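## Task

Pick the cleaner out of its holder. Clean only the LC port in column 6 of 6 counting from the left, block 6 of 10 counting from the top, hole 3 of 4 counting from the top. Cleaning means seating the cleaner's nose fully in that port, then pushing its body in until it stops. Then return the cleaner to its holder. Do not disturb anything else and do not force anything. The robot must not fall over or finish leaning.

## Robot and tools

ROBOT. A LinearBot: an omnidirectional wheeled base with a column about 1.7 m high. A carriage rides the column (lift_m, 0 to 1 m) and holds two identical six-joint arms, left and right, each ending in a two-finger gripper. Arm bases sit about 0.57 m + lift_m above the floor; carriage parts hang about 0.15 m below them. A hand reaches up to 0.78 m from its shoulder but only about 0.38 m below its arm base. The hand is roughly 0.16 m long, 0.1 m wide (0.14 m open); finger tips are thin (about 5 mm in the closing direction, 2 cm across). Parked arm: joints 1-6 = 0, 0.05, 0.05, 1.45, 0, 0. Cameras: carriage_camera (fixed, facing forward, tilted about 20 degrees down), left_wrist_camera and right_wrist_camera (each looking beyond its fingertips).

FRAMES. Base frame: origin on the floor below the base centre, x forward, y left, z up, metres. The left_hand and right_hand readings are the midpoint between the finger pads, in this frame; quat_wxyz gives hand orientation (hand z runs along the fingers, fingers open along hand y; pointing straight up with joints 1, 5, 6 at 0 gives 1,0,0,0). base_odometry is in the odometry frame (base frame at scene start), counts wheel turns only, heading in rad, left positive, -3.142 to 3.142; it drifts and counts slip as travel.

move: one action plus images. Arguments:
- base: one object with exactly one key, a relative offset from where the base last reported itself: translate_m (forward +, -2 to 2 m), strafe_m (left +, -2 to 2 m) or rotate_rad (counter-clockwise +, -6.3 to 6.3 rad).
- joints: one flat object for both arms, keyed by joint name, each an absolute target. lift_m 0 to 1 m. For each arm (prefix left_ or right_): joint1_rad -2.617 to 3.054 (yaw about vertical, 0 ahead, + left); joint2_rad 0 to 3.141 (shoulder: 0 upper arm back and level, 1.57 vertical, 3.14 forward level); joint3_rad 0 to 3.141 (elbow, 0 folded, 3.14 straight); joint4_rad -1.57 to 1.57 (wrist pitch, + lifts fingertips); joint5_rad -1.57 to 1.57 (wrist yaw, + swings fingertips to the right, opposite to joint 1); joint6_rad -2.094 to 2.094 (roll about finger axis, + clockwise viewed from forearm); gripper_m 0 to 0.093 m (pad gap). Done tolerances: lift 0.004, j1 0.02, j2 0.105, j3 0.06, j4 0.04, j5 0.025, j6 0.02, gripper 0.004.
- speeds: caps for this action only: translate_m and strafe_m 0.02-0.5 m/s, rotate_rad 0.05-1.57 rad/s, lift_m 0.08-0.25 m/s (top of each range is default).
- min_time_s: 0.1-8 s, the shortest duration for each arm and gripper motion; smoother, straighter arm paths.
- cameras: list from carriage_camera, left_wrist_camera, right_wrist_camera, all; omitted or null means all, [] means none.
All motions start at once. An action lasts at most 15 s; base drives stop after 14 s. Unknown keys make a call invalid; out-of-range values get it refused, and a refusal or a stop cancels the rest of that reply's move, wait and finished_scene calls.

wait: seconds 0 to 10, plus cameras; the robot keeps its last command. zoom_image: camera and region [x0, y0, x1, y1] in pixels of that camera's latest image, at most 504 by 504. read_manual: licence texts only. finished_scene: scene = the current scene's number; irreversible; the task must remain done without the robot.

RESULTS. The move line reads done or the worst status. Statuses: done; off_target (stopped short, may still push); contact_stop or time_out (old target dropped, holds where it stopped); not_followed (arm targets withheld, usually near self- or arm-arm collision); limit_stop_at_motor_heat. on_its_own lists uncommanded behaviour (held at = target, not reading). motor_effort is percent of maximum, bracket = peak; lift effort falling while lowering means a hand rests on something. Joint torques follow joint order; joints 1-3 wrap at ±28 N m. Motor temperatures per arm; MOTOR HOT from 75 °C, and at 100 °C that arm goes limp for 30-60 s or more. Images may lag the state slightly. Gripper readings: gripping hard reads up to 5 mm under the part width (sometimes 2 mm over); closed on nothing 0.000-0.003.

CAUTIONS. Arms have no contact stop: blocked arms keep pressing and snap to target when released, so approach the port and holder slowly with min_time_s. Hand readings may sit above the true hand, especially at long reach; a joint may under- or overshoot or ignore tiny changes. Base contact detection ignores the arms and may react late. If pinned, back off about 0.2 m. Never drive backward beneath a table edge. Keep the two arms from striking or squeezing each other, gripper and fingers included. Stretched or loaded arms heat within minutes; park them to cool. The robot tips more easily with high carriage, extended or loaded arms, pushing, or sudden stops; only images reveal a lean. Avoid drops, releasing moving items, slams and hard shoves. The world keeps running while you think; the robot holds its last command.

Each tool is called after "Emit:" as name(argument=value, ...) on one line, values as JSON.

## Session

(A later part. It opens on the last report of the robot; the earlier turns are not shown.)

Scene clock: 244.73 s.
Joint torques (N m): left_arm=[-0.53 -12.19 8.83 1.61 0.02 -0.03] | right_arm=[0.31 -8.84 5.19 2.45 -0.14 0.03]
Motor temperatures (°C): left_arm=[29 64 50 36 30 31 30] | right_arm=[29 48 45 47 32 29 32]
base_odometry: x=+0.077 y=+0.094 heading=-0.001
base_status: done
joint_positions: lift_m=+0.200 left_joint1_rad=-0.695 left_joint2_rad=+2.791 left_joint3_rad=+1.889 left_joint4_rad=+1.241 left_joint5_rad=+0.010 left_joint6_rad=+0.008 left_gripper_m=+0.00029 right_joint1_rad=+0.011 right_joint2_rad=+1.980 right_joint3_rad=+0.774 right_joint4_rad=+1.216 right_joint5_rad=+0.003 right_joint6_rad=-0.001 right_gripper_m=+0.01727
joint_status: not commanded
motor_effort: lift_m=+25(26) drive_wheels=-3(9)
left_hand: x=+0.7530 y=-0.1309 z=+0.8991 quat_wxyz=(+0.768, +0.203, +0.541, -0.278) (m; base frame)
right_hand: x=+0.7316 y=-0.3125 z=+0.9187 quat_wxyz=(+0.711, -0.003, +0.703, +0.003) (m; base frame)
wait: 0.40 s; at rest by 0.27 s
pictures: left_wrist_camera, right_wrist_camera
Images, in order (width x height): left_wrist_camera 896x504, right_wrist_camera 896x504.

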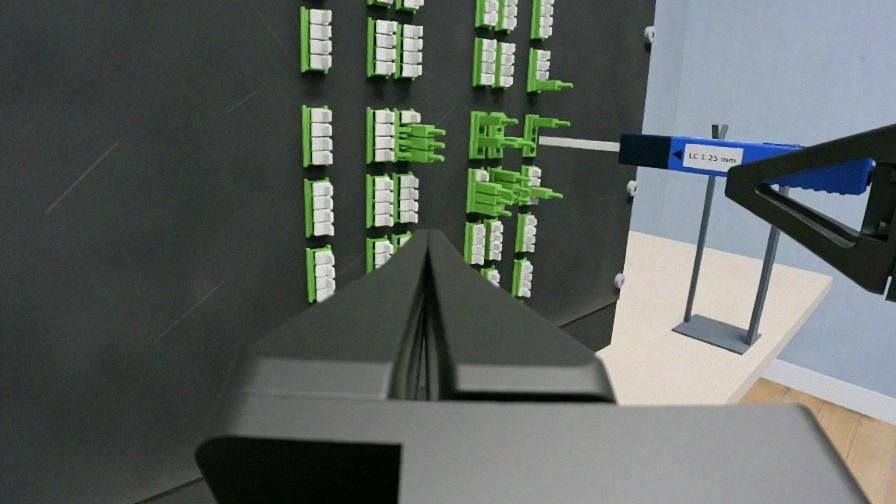

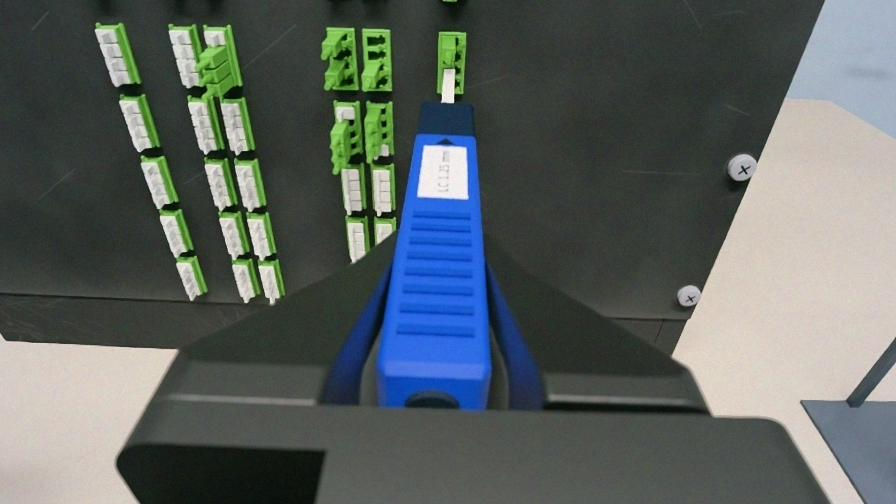

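Emit:
move(base={"translate_m": 0.002}, speeds={"translate_m": 0.02}, cameras=["left_wrist_camera","right_wrist_camera"])

Emit:
zoom_image(camera="left_wrist_camera", region=[500, 105, 570, 175])

Emit:
zoom_image(camera="right_wrist_camera", region=[430, 10, 500, 110])

Scene clock: 259.77 s.
Joint torques (N m): left_arm=[-0.58 -12.23 8.7 1.65 0.04 -0.02] | right_arm=[0.29 -8.77 5.16 2.45 -0.13 0.03]
Motor temperatures (°C): left_arm=[29 67 51 36 30 31 30] | right_arm=[29 48 45 48 32 29 32]
move: done
base_odometry: x=+0.079 y=+0.094 heading=-0.001
base_status: done
joint_positions: lift_m=+0.200 left_joint1_rad=-0.695 left_joint2_rad=+2.792 left_joint3_rad=+1.891 left_joint4_rad=+1.240 left_joint5_rad=+0.010 left_joint6_rad=+0.008 left_gripper_m=+0.00029 right_joint1_rad=+0.011 right_joint2_rad=+1.980 right_joint3_rad=+0.774 right_joint4_rad=+1.216 right_joint5_rad=+0.003 right_joint6_rad=-0.001 right_gripper_m=+0.01727
joint_status: not commanded
motor_effort: lift_m=+25(26) drive_wheels=+2(9)
left_hand: x=+0.7531 y=-0.1311 z=+0.8985 quat_wxyz=(+0.767, +0.203, +0.541, -0.277) (m; base frame)
right_hand: x=+0.7316 y=-0.3124 z=+0.9187 quat_wxyz=(+0.711, -0.003, +0.703, +0.003) (m; base frame)
pictures: left_wrist_camera, right_wrist_camera
Images, in order (width x height): left_wrist_camera 896x504, right_wrist_camera 896x504.

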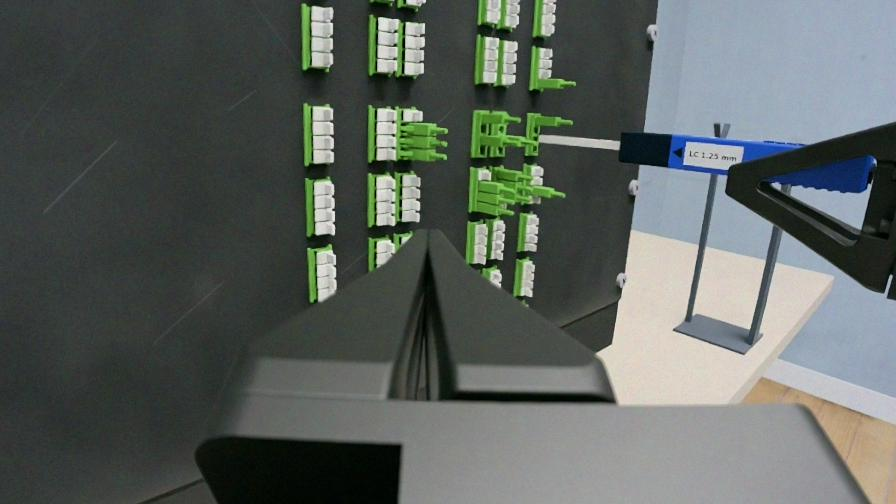

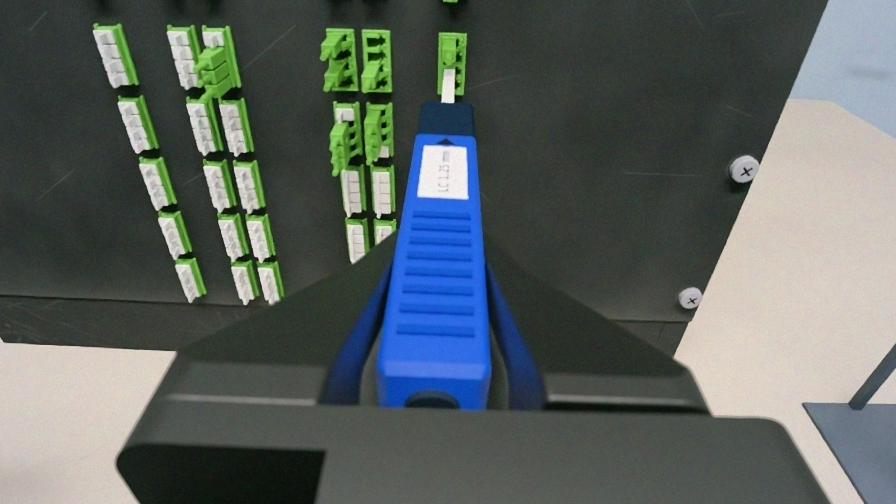

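Scaled by 7.200 from the camera's 896x504 image, which has a finer 1280x720 frame.

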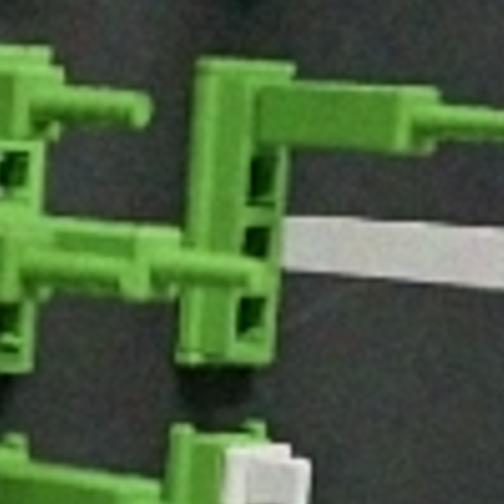

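Scaled by 5.040 from the camera's 896x504 image, which has a finer 1280x720 frame.

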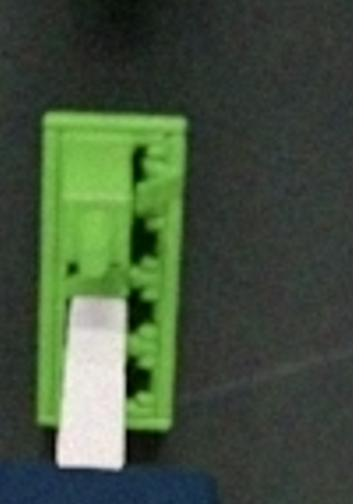

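Emit:
move(base={"translate_m": 0.003}, speeds={"translate_m": 0.02}, cameras=["left_wrist_camera","right_wrist_camera"])

Emit:
zoom_image(camera="left_wrist_camera", region=[500, 105, 570, 175])

Emit:
zoom_image(camera="right_wrist_camera", region=[430, 10, 500, 110])

Scene clock: 266.90 s.
Joint torques (N m): left_arm=[-0.54 -12.25 8.75 1.65 0.03 -0.02] | right_arm=[0.14 -8.88 5.2 2.44 -0.13 0.03]
Motor temperatures (°C): left_arm=[29 65 52 36 30 31 30] | right_arm=[29 48 45 48 32 29 32]
move: done
base_odometry: x=+0.082 y=+0.094 heading=-0.002
base_status: done
joint_positions: lift_m=+0.200 left_joint1_rad=-0.695 left_joint2_rad=+2.792 left_joint3_rad=+1.891 left_joint4_rad=+1.239 left_joint5_rad=+0.010 left_joint6_rad=+0.008 left_gripper_m=+0.00029 right_joint1_rad=+0.011 right_joint2_rad=+1.980 right_joint3_rad=+0.774 right_joint4_rad=+1.217 right_joint5_rad=+0.002 right_joint6_rad=-0.001 right_gripper_m=+0.01727
joint_status: not commanded
motor_effort: lift_m=+25(26) drive_wheels=+2(9)
left_hand: x=+0.7532 y=-0.1311 z=+0.8983 quat_wxyz=(+0.767, +0.203, +0.542, -0.277) (m; base frame)
right_hand: x=+0.7316 y=-0.3124 z=+0.9188 quat_wxyz=(+0.711, -0.003, +0.703, +0.003) (m; base frame)
pictures: left_wrist_camera, right_wrist_camera
Images, in order (width x height): left_wrist_camera 896x504, right_wrist_camera 896x504.

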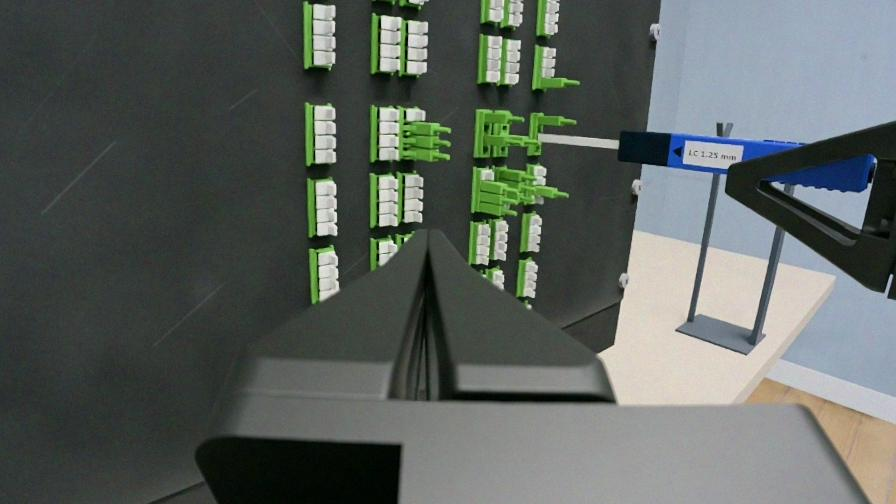

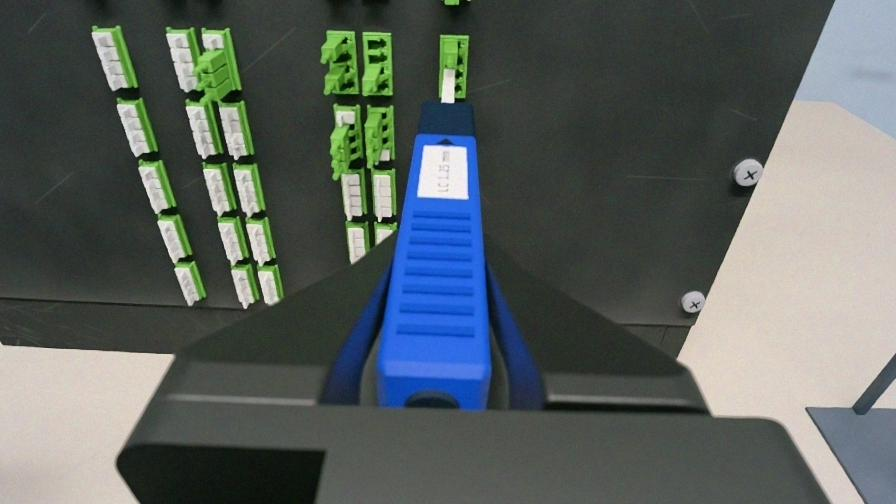

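Scaled by 7.200 from the camera's 896x504 image, which has a finer 1280x720 frame.

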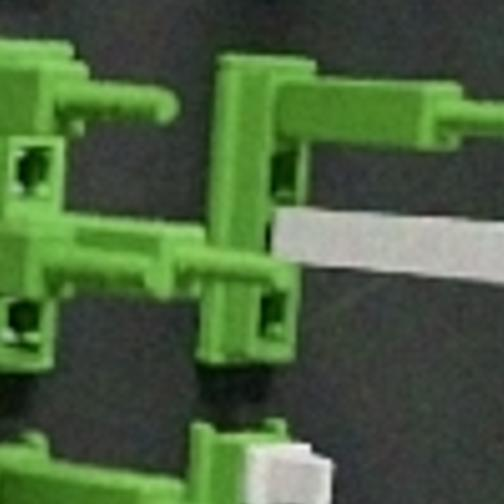

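Scaled by 5.040 from the camera's 896x504 image, which has a finer 1280x720 frame.

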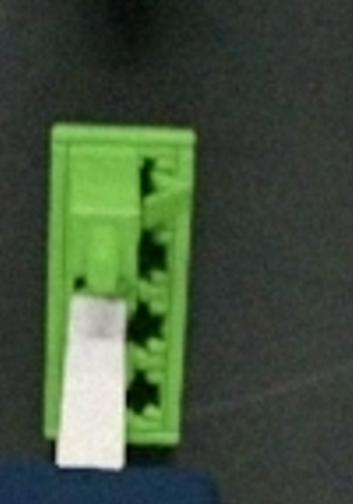

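Emit:
wait(seconds=0.5, cameras=["left_wrist_camera","right_wrist_camera"])

Emit:
zoom_image(camera="left_wrist_camera", region=[500, 105, 570, 175])

Emit:
zoom_image(camera="right_wrist_camera", region=[430, 10, 500, 110])

Scene clock: 275.10 s.
Joint torques (N m): left_arm=[-0.55 -12.26 8.79 1.65 0.02 -0.02] | right_arm=[0.27 -8.85 5.19 2.44 -0.13 0.03]
Motor temperatures (°C): left_arm=[29 65 53 36 30 31 30] | right_arm=[29 48 45 48 32 29 32]
base_odometry: x=+0.082 y=+0.094 heading=-0.002
base_status: done
joint_positions: lift_m=+0.200 left_joint1_rad=-0.695 left_joint2_rad=+2.792 left_joint3_rad=+1.891 left_joint4_rad=+1.239 left_joint5_rad=+0.010 left_joint6_rad=+0.008 left_gripper_m=+0.00029 right_joint1_rad=+0.011 right_joint2_rad=+1.980 right_joint3_rad=+0.774 right_joint4_rad=+1.217 right_joint5_rad=+0.002 right_joint6_rad=-0.001 right_gripper_m=+0.01727
joint_status: not commanded
motor_effort: lift_m=+25(26) drive_wheels=+2(9)
left_hand: x=+0.7532 y=-0.1311 z=+0.8983 quat_wxyz=(+0.767, +0.203, +0.542, -0.277) (m; base frame)
right_hand: x=+0.7316 y=-0.3124 z=+0.9188 quat_wxyz=(+0.711, -0.003, +0.703, +0.003) (m; base frame)
wait: 0.50 s; at rest from the start
pictures: left_wrist_camera, right_wrist_camera
Images, in order (width x height): left_wrist_camera 896x504, right_wrist_camera 896x504.

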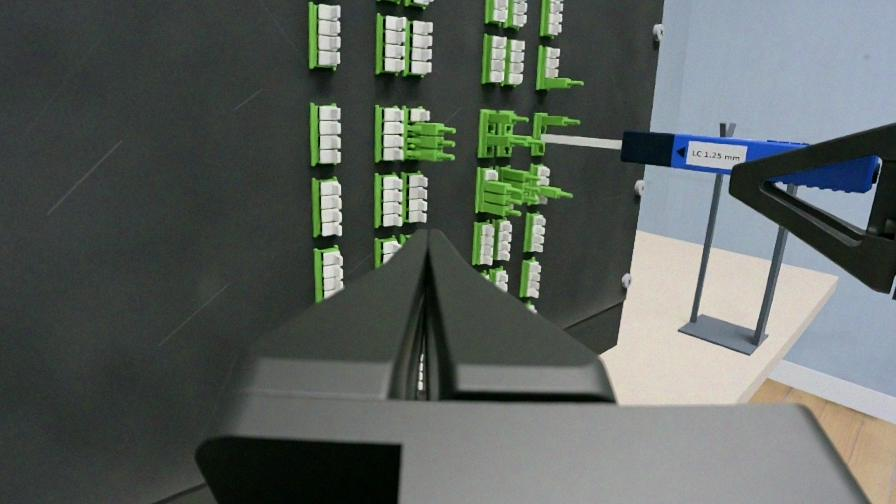

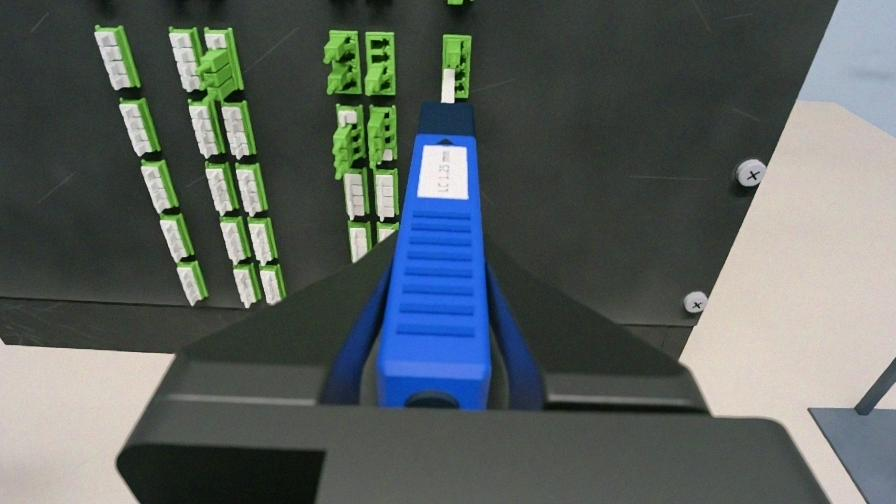

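Scaled by 7.200 from the camera's 896x504 image, which has a finer 1280x720 frame.

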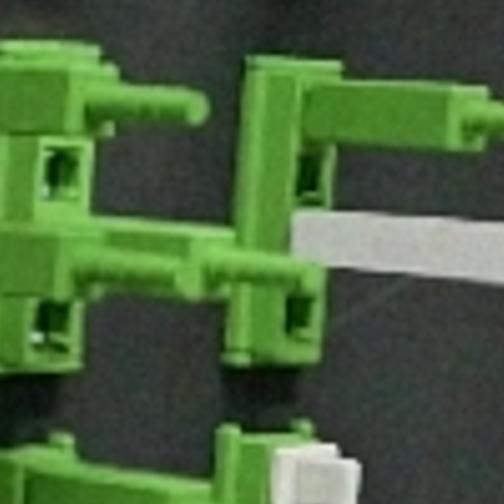

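Scaled by 5.040 from the camera's 896x504 image, which has a finer 1280x720 frame.

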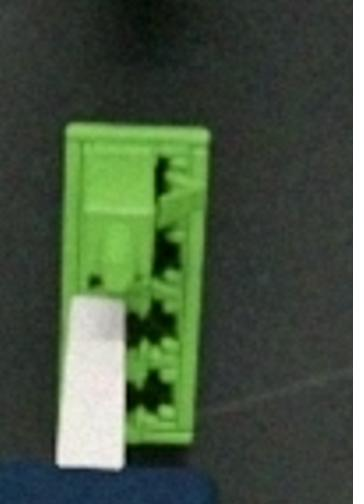

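Emit:
move(base={"strafe_m": -0.002}, speeds={"strafe_m": 0.02}, cameras=[])

Emit:
wait(seconds=0.5, cameras=["left_wrist_camera","right_wrist_camera"])

Emit:
zoom_image(camera="left_wrist_camera", region=[500, 105, 570, 175])

Emit:
zoom_image(camera="right_wrist_camera", region=[430, 10, 500, 110])

Scene clock: 288.97 s.
Joint torques (N m): left_arm=[-0.43 -12.27 8.76 1.64 0.04 -0.01] | right_arm=[0.42 -8.9 5.16 2.45 -0.13 0.02]
Motor temperatures (°C): left_arm=[29 65 54 36 30 31 30] | right_arm=[29 48 45 49 32 29 32]
move: done
base_odometry: x=+0.082 y=+0.092 heading=-0.001
base_status: done
joint_positions: lift_m=+0.200 left_joint1_rad=-0.696 left_joint2_rad=+2.792 left_joint3_rad=+1.891 left_joint4_rad=+1.239 left_joint5_rad=+0.010 left_joint6_rad=+0.008 left_gripper_m=+0.00029 right_joint1_rad=+0.010 right_joint2_rad=+1.980 right_joint3_rad=+0.774 right_joint4_rad=+1.217 right_joint5_rad=+0.001 right_joint6_rad=+0.000 right_gripper_m=+0.01727
joint_status: not commanded
motor_effort: lift_m=+25(26) drive_wheels=+2(9)
left_hand: x=+0.7525 y=-0.1319 z=+0.8983 quat_wxyz=(+0.767, +0.203, +0.541, -0.278) (m; base frame)
right_hand: x=+0.7316 y=-0.3128 z=+0.9188 quat_wxyz=(+0.711, -0.003, +0.703, +0.003) (m; base frame)
pictures: none
No camera images: "cameras" was empty.

Scene clock: 289.47 s.
Joint torques (N m): left_arm=[-0.47 -12.27 8.76 1.65 0.03 -0.01] | right_arm=[0.36 -8.84 5.2 2.46 -0.13 0.02]
Motor temperatures (°C): left_arm=[29 65 54 36 30 31 30] | right_arm=[29 48 45 49 32 29 32]
base_odometry: x=+0.082 y=+0.092 heading=-0.001
base_status: done
joint_positions: lift_m=+0.200 left_joint1_rad=-0.696 left_joint2_rad=+2.792 left_joint3_rad=+1.891 left_joint4_rad=+1.239 left_joint5_rad=+0.010 left_joint6_rad=+0.008 left_gripper_m=+0.00029 right_joint1_rad=+0.010 right_joint2_rad=+1.980 right_joint3_rad=+0.774 right_joint4_rad=+1.217 right_joint5_rad=+0.001 right_joint6_rad=+0.000 right_gripper_m=+0.01727
joint_status: not commanded
motor_effort: lift_m=+25(26) drive_wheels=+2(9)
left_hand: x=+0.7525 y=-0.1319 z=+0.8983 quat_wxyz=(+0.767, +0.203, +0.541, -0.278) (m; base frame)
right_hand: x=+0.7316 y=-0.3128 z=+0.9188 quat_wxyz=(+0.711, -0.003, +0.703, +0.003) (m; base frame)
wait: 0.50 s; at rest by 0.27 s
pictures: left_wrist_camera, right_wrist_camera
Images, in order (width x height): left_wrist_camera 896x504, right_wrist_camera 896x504.

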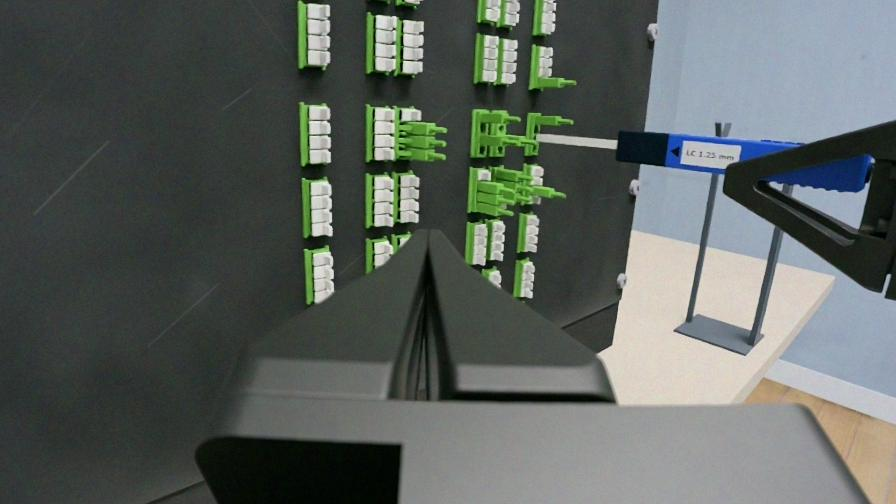

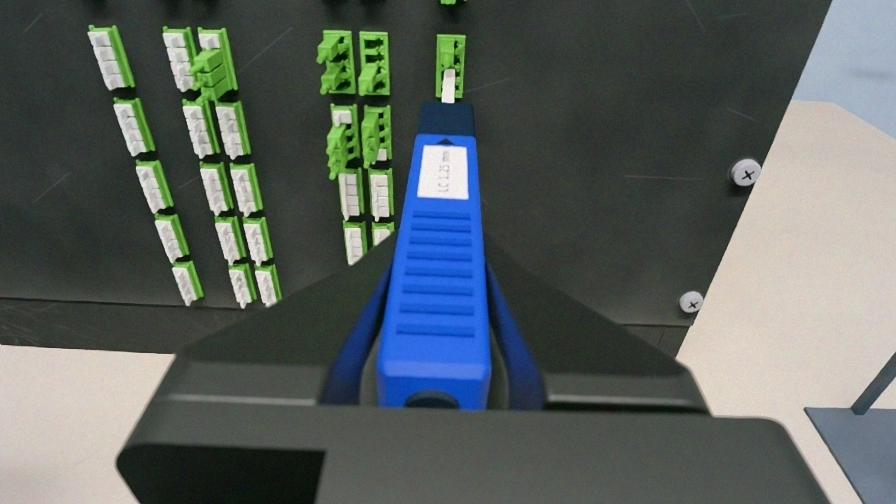

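Scaled by 7.200 from the camera's 896x504 image, which has a finer 1280x720 frame.

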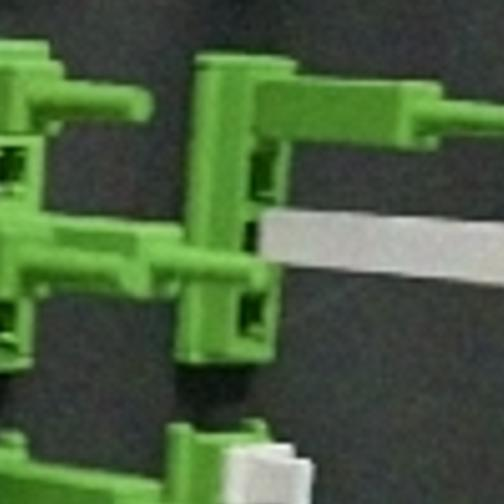

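Scaled by 5.040 from the camera's 896x504 image, which has a finer 1280x720 frame.

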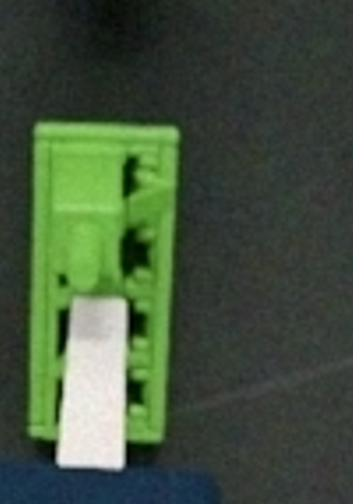

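Emit:
move(joints={"right_joint5_rad": -0.013}, min_time_s=0.5, cameras=[])

Emit:
wait(seconds=0.4, cameras=["right_wrist_camera"])

Emit:
zoom_image(camera="right_wrist_camera", region=[430, 10, 500, 110])

Scene clock: 298.97 s.
Joint torques (N m): left_arm=[-0.44 -12.23 8.73 1.65 0.03 -0.01] | right_arm=[0.36 -8.85 5.2 2.45 -0.13 0.03]
Motor temperatures (°C): left_arm=[29 65 55 36 30 31 30] | right_arm=[29 48 45 49 32 29 32]
move: done
base_odometry: x=+0.082 y=+0.092 heading=-0.001
base_status: not commanded
joint_positions: lift_m=+0.200 left_joint1_rad=-0.696 left_joint2_rad=+2.792 left_joint3_rad=+1.891 left_joint4_rad=+1.239 left_joint5_rad=+0.010 left_joint6_rad=+0.008 left_gripper_m=+0.00029 right_joint1_rad=+0.010 right_joint2_rad=+1.980 right_joint3_rad=+0.774 right_joint4_rad=+1.217 right_joint5_rad=-0.004 right_joint6_rad=+0.000 right_gripper_m=+0.01727
joint_status: all done
motor_effort: lift_m=+26(26) drive_wheels=+2(2)
left_hand: x=+0.7525 y=-0.1319 z=+0.8983 quat_wxyz=(+0.767, +0.203, +0.541, -0.278) (m; base frame)
right_hand: x=+0.7316 y=-0.3119 z=+0.9188 quat_wxyz=(+0.711, -0.005, +0.703, +0.005) (m; base frame)
pictures: none
No camera images: "cameras" was empty.

Scene clock: 299.37 s.
Joint torques (N m): left_arm=[-0.43 -12.26 8.72 1.65 0.04 -0.02] | right_arm=[0.38 -8.85 5.18 2.45 -0.14 0.03]
Motor temperatures (°C): left_arm=[29 65 55 36 30 31 30] | right_arm=[29 48 45 49 32 29 32]
base_odometry: x=+0.082 y=+0.092 heading=-0.001
base_status: not commanded
joint_positions: lift_m=+0.200 left_joint1_rad=-0.696 left_joint2_rad=+2.792 left_joint3_rad=+1.891 left_joint4_rad=+1.239 left_joint5_rad=+0.010 left_joint6_rad=+0.008 left_gripper_m=+0.00029 right_joint1_rad=+0.010 right_joint2_rad=+1.980 right_joint3_rad=+0.774 right_joint4_rad=+1.217 right_joint5_rad=-0.004 right_joint6_rad=+0.000 right_gripper_m=+0.01727
joint_status: all done
motor_effort: lift_m=+25(26) drive_wheels=+2(2)
left_hand: x=+0.7525 y=-0.1319 z=+0.8983 quat_wxyz=(+0.767, +0.203, +0.541, -0.278) (m; base frame)
right_hand: x=+0.7316 y=-0.3118 z=+0.9188 quat_wxyz=(+0.711, -0.005, +0.703, +0.005) (m; base frame)
wait: 0.40 s; at rest by 0.27 s
pictures: right_wrist_camera
Images, in order (width x height): right_wrist_camera 896x504.

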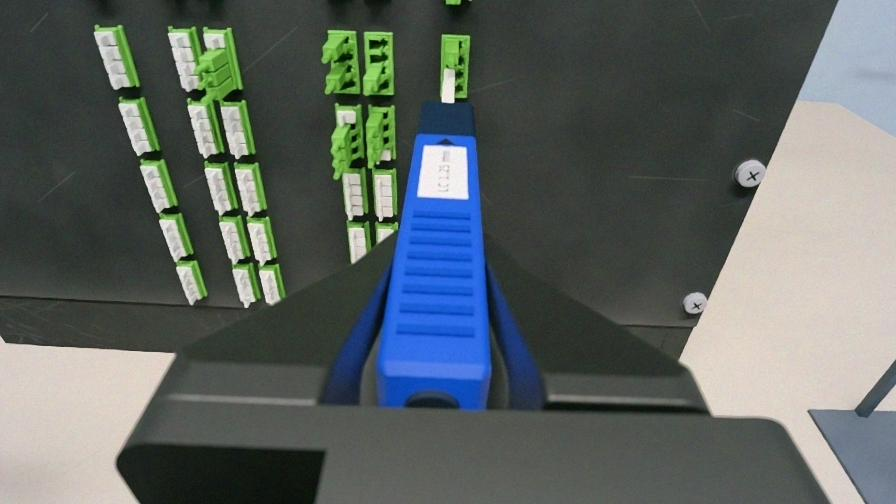

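Scaled by 5.040 from the camera's 896x504 image, which has a finer 1280x720 frame.

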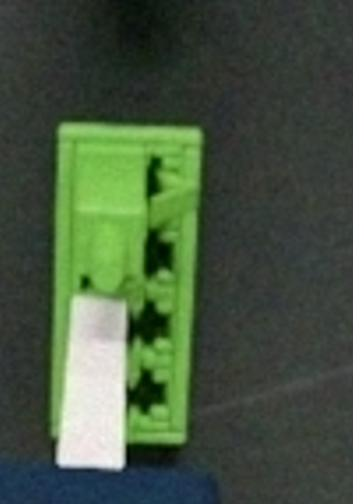

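Emit:
move(base={"strafe_m": -0.001}, speeds={"strafe_m": 0.02}, cameras=[])

Emit:
wait(seconds=0.5, cameras=["right_wrist_camera"])

Emit:
zoom_image(camera="right_wrist_camera", region=[430, 10, 500, 110])

Scene clock: 303.13 s.
Joint torques (N m): left_arm=[-0.27 -12.33 8.73 1.63 0.05 -0.02] | right_arm=[0.36 -8.87 5.16 2.44 -0.13 0.02]
Motor temperatures (°C): left_arm=[29 65 55 37 30 31 30] | right_arm=[29 48 45 49 32 29 32]
move: done
base_odometry: x=+0.082 y=+0.091 heading=-0.001
base_status: done
joint_positions: lift_m=+0.200 left_joint1_rad=-0.698 left_joint2_rad=+2.792 left_joint3_rad=+1.891 left_joint4_rad=+1.239 left_joint5_rad=+0.010 left_joint6_rad=+0.008 left_gripper_m=+0.00029 right_joint1_rad=+0.010 right_joint2_rad=+1.980 right_joint3_rad=+0.774 right_joint4_rad=+1.217 right_joint5_rad=-0.005 right_joint6_rad=+0.000 right_gripper_m=+0.01727
joint_status: not commanded
motor_effort: lift_m=+25(25) drive_wheels=+2(7)
left_hand: x=+0.7520 y=-0.1325 z=+0.8983 quat_wxyz=(+0.767, +0.203, +0.541, -0.278) (m; base frame)
right_hand: x=+0.7316 y=-0.3117 z=+0.9188 quat_wxyz=(+0.711, -0.005, +0.703, +0.005) (m; base frame)
pictures: none
No camera images: "cameras" was empty.

Scene clock: 303.63 s.
Joint torques (N m): left_arm=[-0.32 -12.26 8.77 1.65 0.05 -0.03] | right_arm=[0.28 -8.85 5.18 2.44 -0.14 0.03]
Motor temperatures (°C): left_arm=[29 65 55 37 30 31 30] | right_arm=[29 48 45 49 32 29 32]
base_odometry: x=+0.082 y=+0.091 heading=-0.001
base_status: done
joint_positions: lift_m=+0.200 left_joint1_rad=-0.698 left_joint2_rad=+2.792 left_joint3_rad=+1.891 left_joint4_rad=+1.239 left_joint5_rad=+0.010 left_joint6_rad=+0.008 left_gripper_m=+0.00029 right_joint1_rad=+0.010 right_joint2_rad=+1.980 right_joint3_rad=+0.774 right_joint4_rad=+1.217 right_joint5_rad=-0.005 right_joint6_rad=+0.000 right_gripper_m=+0.01727
joint_status: not commanded
motor_effort: lift_m=+25(25) drive_wheels=+2(7)
left_hand: x=+0.7520 y=-0.1325 z=+0.8983 quat_wxyz=(+0.767, +0.203, +0.541, -0.278) (m; base frame)
right_hand: x=+0.7316 y=-0.3117 z=+0.9188 quat_wxyz=(+0.711, -0.005, +0.703, +0.005) (m; base frame)
wait: 0.50 s; at rest by 0.27 s
pictures: right_wrist_camera
Images, in order (width x height): right_wrist_camera 896x504.

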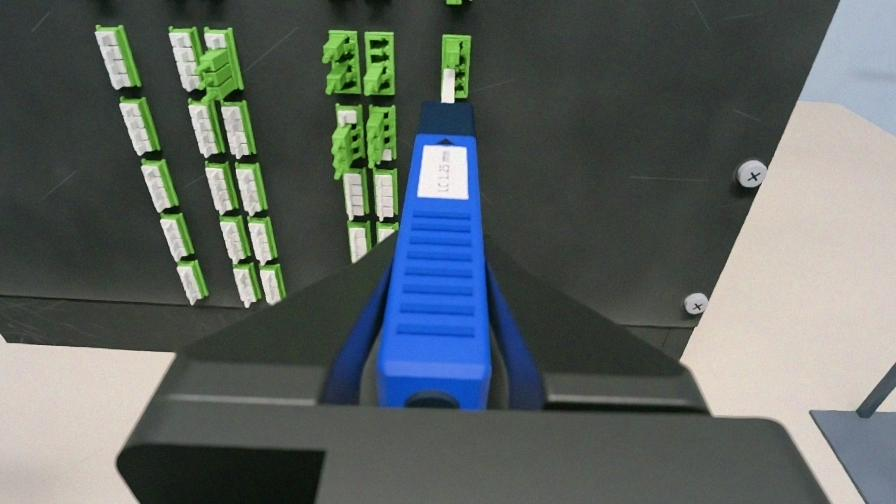

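Scaled by 5.040 from the camera's 896x504 image, which has a finer 1280x720 frame.

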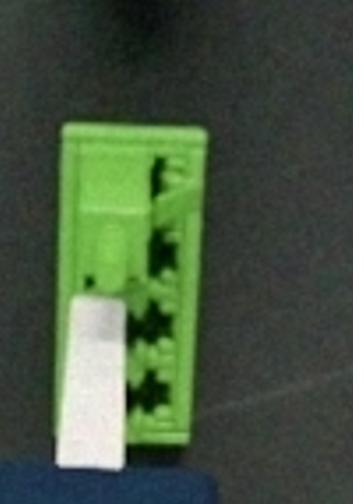

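Emit:
move(joints={"right_joint5_rad": 0.004}, min_time_s=0.5, cameras=[])

Emit:
wait(seconds=0.4, cameras=["right_wrist_camera"])

Emit:
zoom_image(camera="right_wrist_camera", region=[430, 10, 500, 110])

Scene clock: 309.20 s.
Joint torques (N m): left_arm=[-0.29 -12.27 8.75 1.65 0.06 -0.01] | right_arm=[0.38 -8.85 5.16 2.45 0.06 0.02]
Motor temperatures (°C): left_arm=[29 66 55 37 30 31 30] | right_arm=[29 48 45 49 32 29 32]
move: done
base_odometry: x=+0.082 y=+0.091 heading=-0.001
base_status: not commanded
joint_positions: lift_m=+0.200 left_joint1_rad=-0.698 left_joint2_rad=+2.792 left_joint3_rad=+1.891 left_joint4_rad=+1.239 left_joint5_rad=+0.010 left_joint6_rad=+0.008 left_gripper_m=+0.00029 right_joint1_rad=+0.010 right_joint2_rad=+1.980 right_joint3_rad=+0.774 right_joint4_rad=+1.217 right_joint5_rad=-0.004 right_joint6_rad=+0.000 right_gripper_m=+0.01727
joint_status: all done
motor_effort: lift_m=+25(26) drive_wheels=+2(2)
left_hand: x=+0.7520 y=-0.1325 z=+0.8983 quat_wxyz=(+0.767, +0.203, +0.541, -0.278) (m; base frame)
right_hand: x=+0.7316 y=-0.3118 z=+0.9188 quat_wxyz=(+0.711, -0.005, +0.703, +0.005) (m; base frame)
pictures: none
No camera images: "cameras" was empty.

Scene clock: 309.60 s.
Joint torques (N m): left_arm=[-0.35 -12.23 8.77 1.65 0.05 -0.01] | right_arm=[0.34 -8.85 5.16 2.44 0.05 0.02]
Motor temperatures (°C): left_arm=[29 66 55 37 30 31 30] | right_arm=[29 48 45 49 32 29 32]
base_odometry: x=+0.082 y=+0.091 heading=-0.001
base_status: not commanded
joint_positions: lift_m=+0.200 left_joint1_rad=-0.698 left_joint2_rad=+2.792 left_joint3_rad=+1.891 left_joint4_rad=+1.239 left_joint5_rad=+0.010 left_joint6_rad=+0.008 left_gripper_m=+0.00029 right_joint1_rad=+0.010 right_joint2_rad=+1.980 right_joint3_rad=+0.774 right_joint4_rad=+1.217 right_joint5_rad=-0.004 right_joint6_rad=+0.000 right_gripper_m=+0.01727
joint_status: all done
motor_effort: lift_m=+25(26) drive_wheels=+2(2)
left_hand: x=+0.7520 y=-0.1325 z=+0.8983 quat_wxyz=(+0.767, +0.203, +0.541, -0.278) (m; base frame)
right_hand: x=+0.7316 y=-0.3118 z=+0.9188 quat_wxyz=(+0.711, -0.005, +0.703, +0.005) (m; base frame)
wait: 0.40 s; at rest by 0.27 s
pictures: right_wrist_camera
Images, in order (width x height): right_wrist_camera 896x504.

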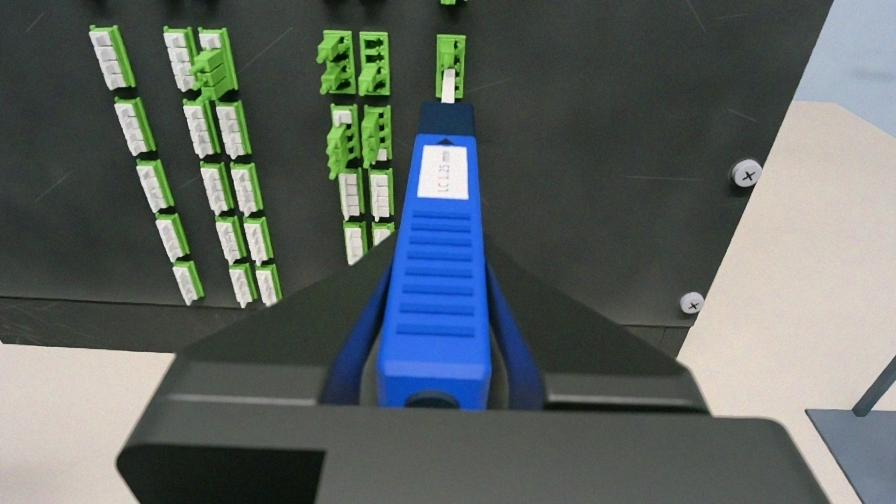

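Scaled by 5.040 from the camera's 896x504 image, which has a finer 1280x720 frame.

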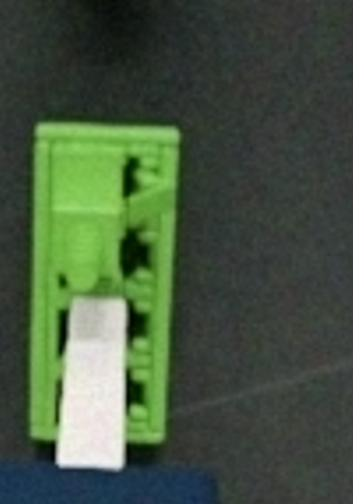

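Emit:
wait(seconds=0.2, cameras=["right_wrist_camera", "left_wrist_camera"])

Emit:
zoom_image(camera="right_wrist_camera", region=[430, 10, 500, 110])

Emit:
zoom_image(camera="left_wrist_camera", region=[500, 105, 570, 175])

Scene clock: 315.00 s.
Joint torques (N m): left_arm=[-0.34 -12.25 8.83 1.64 0.05 -0.02] | right_arm=[0.38 -8.85 5.18 2.45 0.06 0.02]
Motor temperatures (°C): left_arm=[29 66 55 37 30 31 30] | right_arm=[29 49 45 49 32 29 32]
base_odometry: x=+0.082 y=+0.091 heading=-0.001
base_status: not commanded
joint_positions: lift_m=+0.200 left_joint1_rad=-0.698 left_joint2_rad=+2.792 left_joint3_rad=+1.891 left_joint4_rad=+1.239 left_joint5_rad=+0.010 left_joint6_rad=+0.008 left_gripper_m=+0.00029 right_joint1_rad=+0.010 right_joint2_rad=+1.980 right_joint3_rad=+0.774 right_joint4_rad=+1.217 right_joint5_rad=-0.004 right_joint6_rad=+0.000 right_gripper_m=+0.01727
joint_status: all done
motor_effort: lift_m=+25(26) drive_wheels=+2(2)
left_hand: x=+0.7520 y=-0.1325 z=+0.8983 quat_wxyz=(+0.767, +0.203, +0.541, -0.278) (m; base frame)
right_hand: x=+0.7316 y=-0.3118 z=+0.9188 quat_wxyz=(+0.711, -0.005, +0.703, +0.005) (m; base frame)
wait: 0.20 s; at rest from the start
pictures: left_wrist_camera, right_wrist_camera
Images, in order (width x height): left_wrist_camera 896x504, right_wrist_camera 896x504.

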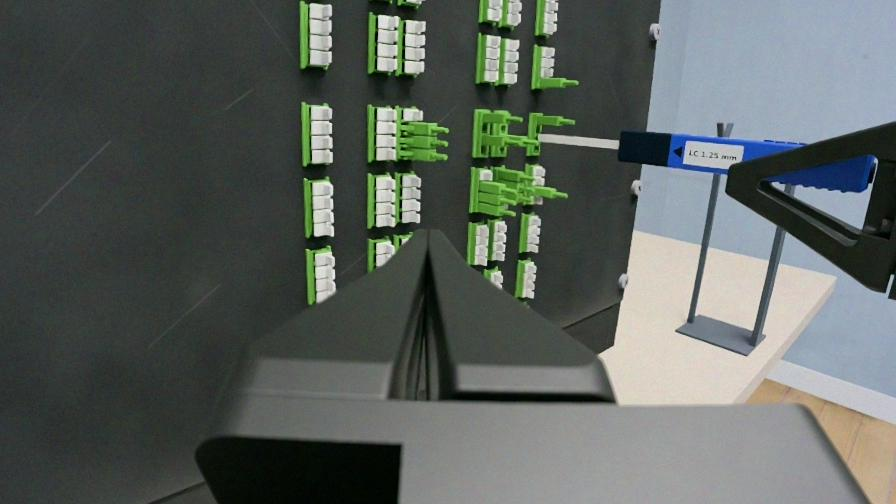

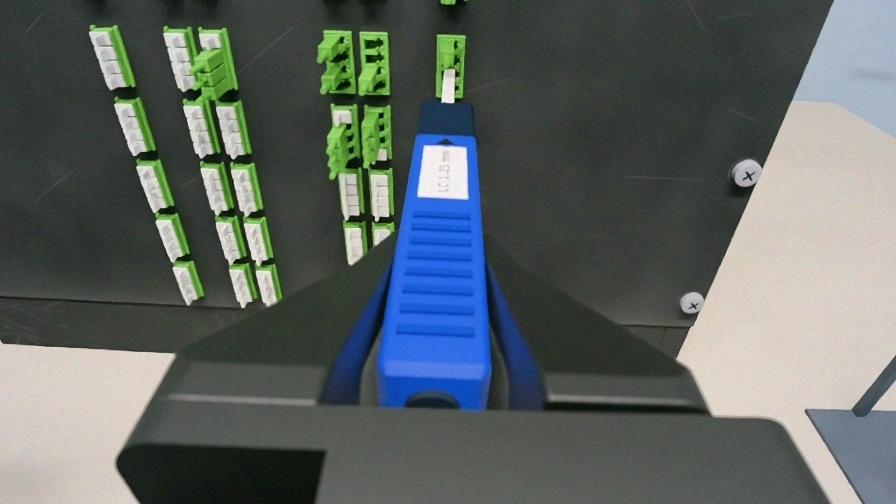

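Scaled by 5.040 from the camera's 896x504 image, which has a finer 1280x720 frame.

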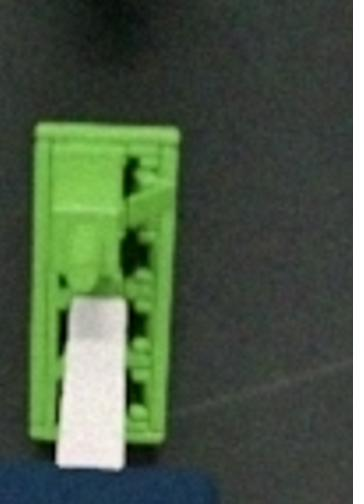

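Scaled by 7.200 from the camera's 896x504 image, which has a finer 1280x720 frame.

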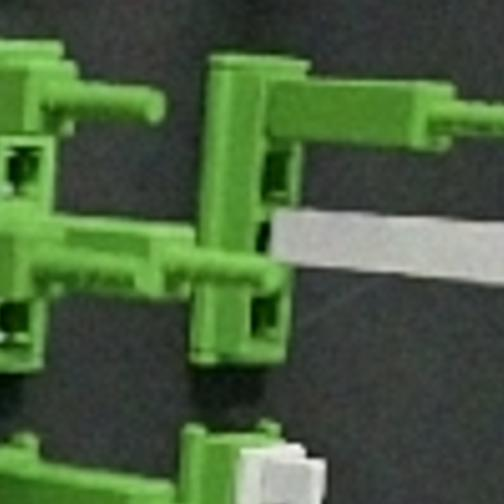

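Emit:
zoom_image(camera="right_wrist_camera", region=[310, 20, 410, 180])

Emit:
zoom_image(camera="right_wrist_camera", region=[432, 25, 474, 105])

Scaled by 3.150 from the camera's 896x504 image, which has a finer 1280x720 frame.

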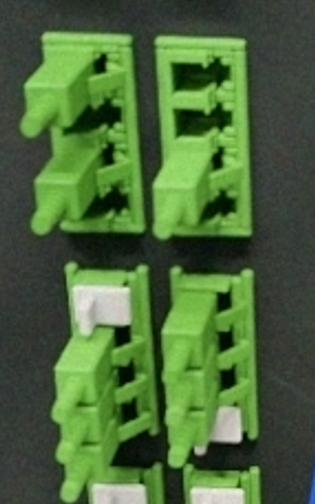

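Scaled by 6.300 from the camera's 896x504 image, which has a finer 1280x720 frame.

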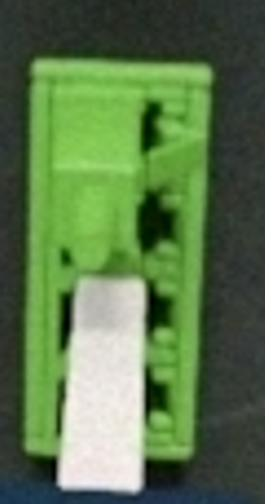

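Emit:
move(joints={"right_joint5_rad": -0.0085}, min_time_s=0.5, cameras=[])

Emit:
wait(seconds=0.4, cameras=["right_wrist_camera"])

Emit:
zoom_image(camera="right_wrist_camera", region=[430, 10, 500, 110])

Scene clock: 333.53 s.
Joint torques (N m): left_arm=[-0.31 -12.25 8.73 1.67 0.05 -0.02] | right_arm=[0.38 -8.85 5.18 2.45 -0.09 0.03]
Motor temperatures (°C): left_arm=[29 67 56 37 30 31 30] | right_arm=[29 49 45 50 32 29 33]
move: done
base_odometry: x=+0.082 y=+0.091 heading=-0.001
base_status: not commanded
joint_positions: lift_m=+0.200 left_joint1_rad=-0.698 left_joint2_rad=+2.792 left_joint3_rad=+1.891 left_joint4_rad=+1.239 left_joint5_rad=+0.010 left_joint6_rad=+0.008 left_gripper_m=+0.00029 right_joint1_rad=+0.010 right_joint2_rad=+1.980 right_joint3_rad=+0.774 right_joint4_rad=+1.217 right_joint5_rad=-0.004 right_joint6_rad=+0.000 right_gripper_m=+0.01727
joint_status: all done
motor_effort: lift_m=+25(26) drive_wheels=+2(2)
left_hand: x=+0.7520 y=-0.1325 z=+0.8983 quat_wxyz=(+0.767, +0.203, +0.541, -0.278) (m; base frame)
right_hand: x=+0.7316 y=-0.3118 z=+0.9188 quat_wxyz=(+0.711, -0.005, +0.703, +0.005) (m; base frame)
pictures: none
No camera images: "cameras" was empty.

Scene clock: 333.93 s.
Joint torques (N m): left_arm=[-0.35 -12.27 8.75 1.64 0.05 -0.02] | right_arm=[0.39 -8.85 5.18 2.45 -0.09 0.03]
Motor temperatures (°C): left_arm=[29 67 56 37 30 31 30] | right_arm=[29 49 45 50 32 29 33]
base_odometry: x=+0.082 y=+0.091 heading=-0.001
base_status: not commanded
joint_positions: lift_m=+0.200 left_joint1_rad=-0.698 left_joint2_rad=+2.792 left_joint3_rad=+1.891 left_joint4_rad=+1.239 left_joint5_rad=+0.010 left_joint6_rad=+0.008 left_gripper_m=+0.00029 right_joint1_rad=+0.010 right_joint2_rad=+1.980 right_joint3_rad=+0.774 right_joint4_rad=+1.217 right_joint5_rad=-0.004 right_joint6_rad=+0.000 right_gripper_m=+0.01727
joint_status: all done
motor_effort: lift_m=+25(26) drive_wheels=+2(2)
left_hand: x=+0.7520 y=-0.1325 z=+0.8983 quat_wxyz=(+0.767, +0.203, +0.541, -0.278) (m; base frame)
right_hand: x=+0.7316 y=-0.3118 z=+0.9188 quat_wxyz=(+0.711, -0.005, +0.703, +0.005) (m; base frame)
wait: 0.40 s; at rest by 0.27 s
pictures: right_wrist_camera
Images, in order (width x height): right_wrist_camera 896x504.

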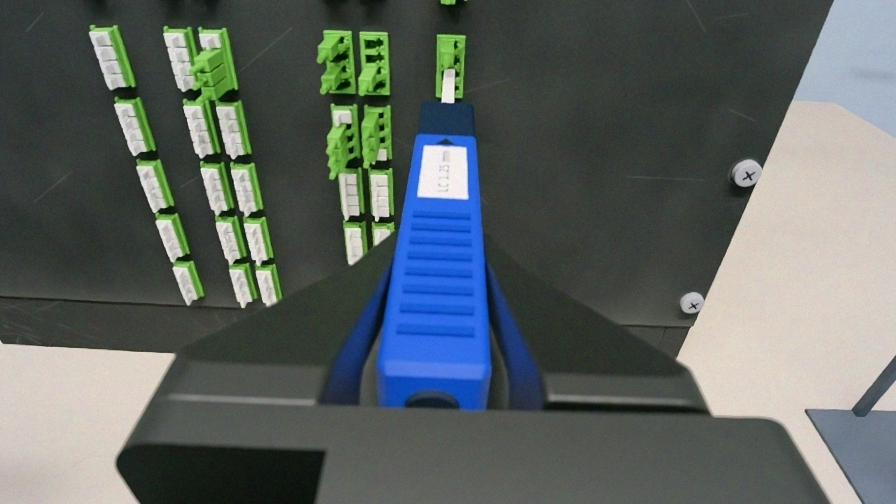

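Scaled by 5.040 from the camera's 896x504 image, which has a finer 1280x720 frame.

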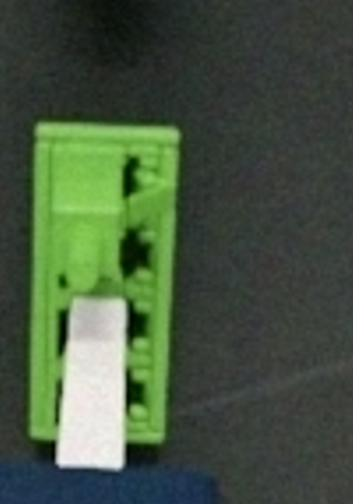

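Emit:
move(joints={"right_joint5_rad": -0.014}, min_time_s=0.5, cameras=[])

Emit:
wait(seconds=0.4, cameras=["right_wrist_camera"])

Emit:
zoom_image(camera="right_wrist_camera", region=[430, 10, 500, 110])

Scene clock: 339.70 s.
Joint torques (N m): left_arm=[-0.31 -12.26 8.73 1.64 0.04 -0.02] | right_arm=[0.38 -8.85 5.16 2.45 -0.14 0.02]
Motor temperatures (°C): left_arm=[29 67 56 37 30 31 30] | right_arm=[29 49 45 50 32 29 33]
move: done
base_odometry: x=+0.082 y=+0.091 heading=-0.001
base_status: not commanded
joint_positions: lift_m=+0.200 left_joint1_rad=-0.698 left_joint2_rad=+2.792 left_joint3_rad=+1.891 left_joint4_rad=+1.239 left_joint5_rad=+0.010 left_joint6_rad=+0.008 left_gripper_m=+0.00029 right_joint1_rad=+0.010 right_joint2_rad=+1.980 right_joint3_rad=+0.774 right_joint4_rad=+1.217 right_joint5_rad=-0.005 right_joint6_rad=+0.000 right_gripper_m=+0.01727
joint_status: all done
motor_effort: lift_m=+25(26) drive_wheels=+2(2)
left_hand: x=+0.7520 y=-0.1325 z=+0.8983 quat_wxyz=(+0.767, +0.203, +0.541, -0.278) (m; base frame)
right_hand: x=+0.7316 y=-0.3117 z=+0.9188 quat_wxyz=(+0.711, -0.005, +0.703, +0.005) (m; base frame)
pictures: none
No camera images: "cameras" was empty.

Scene clock: 340.10 s.
Joint torques (N m): left_arm=[-0.36 -12.25 8.72 1.64 0.04 -0.01] | right_arm=[0.36 -8.87 5.19 2.44 -0.14 0.02]
Motor temperatures (°C): left_arm=[29 67 56 37 30 31 30] | right_arm=[29 49 45 50 32 29 33]
base_odometry: x=+0.082 y=+0.091 heading=-0.001
base_status: not commanded
joint_positions: lift_m=+0.200 left_joint1_rad=-0.698 left_joint2_rad=+2.792 left_joint3_rad=+1.891 left_joint4_rad=+1.239 left_joint5_rad=+0.010 left_joint6_rad=+0.008 left_gripper_m=+0.00029 right_joint1_rad=+0.010 right_joint2_rad=+1.980 right_joint3_rad=+0.774 right_joint4_rad=+1.217 right_joint5_rad=-0.005 right_joint6_rad=+0.000 right_gripper_m=+0.01727
joint_status: all done
motor_effort: lift_m=+25(26) drive_wheels=+2(2)
left_hand: x=+0.7520 y=-0.1325 z=+0.8983 quat_wxyz=(+0.767, +0.203, +0.541, -0.278) (m; base frame)
right_hand: x=+0.7316 y=-0.3117 z=+0.9188 quat_wxyz=(+0.711, -0.005, +0.703, +0.005) (m; base frame)
wait: 0.40 s; at rest by 0.27 s
pictures: right_wrist_camera
Images, in order (width x height): right_wrist_camera 896x504.

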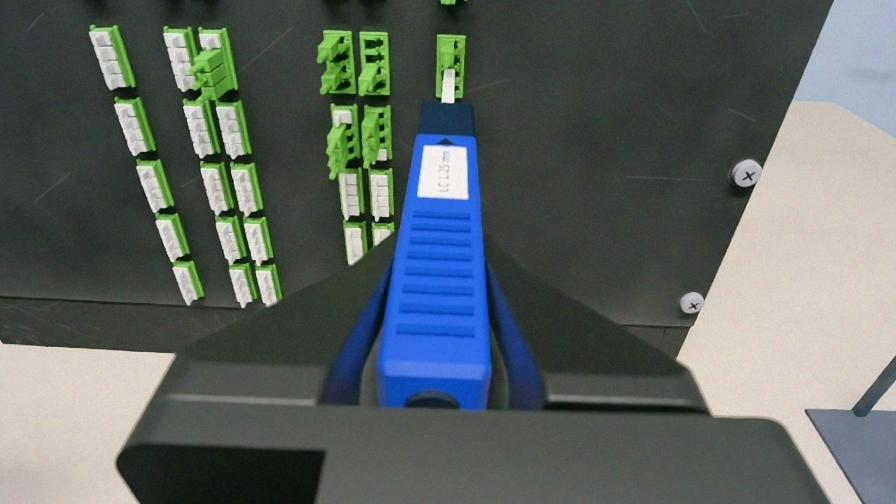

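Scaled by 5.040 from the camera's 896x504 image, which has a finer 1280x720 frame.

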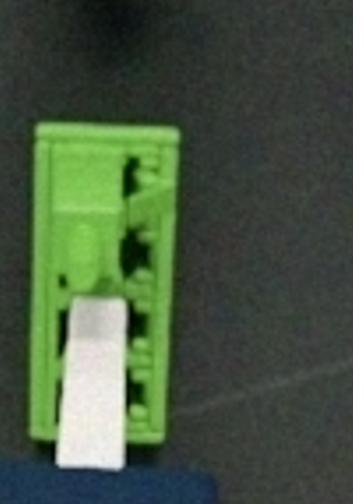

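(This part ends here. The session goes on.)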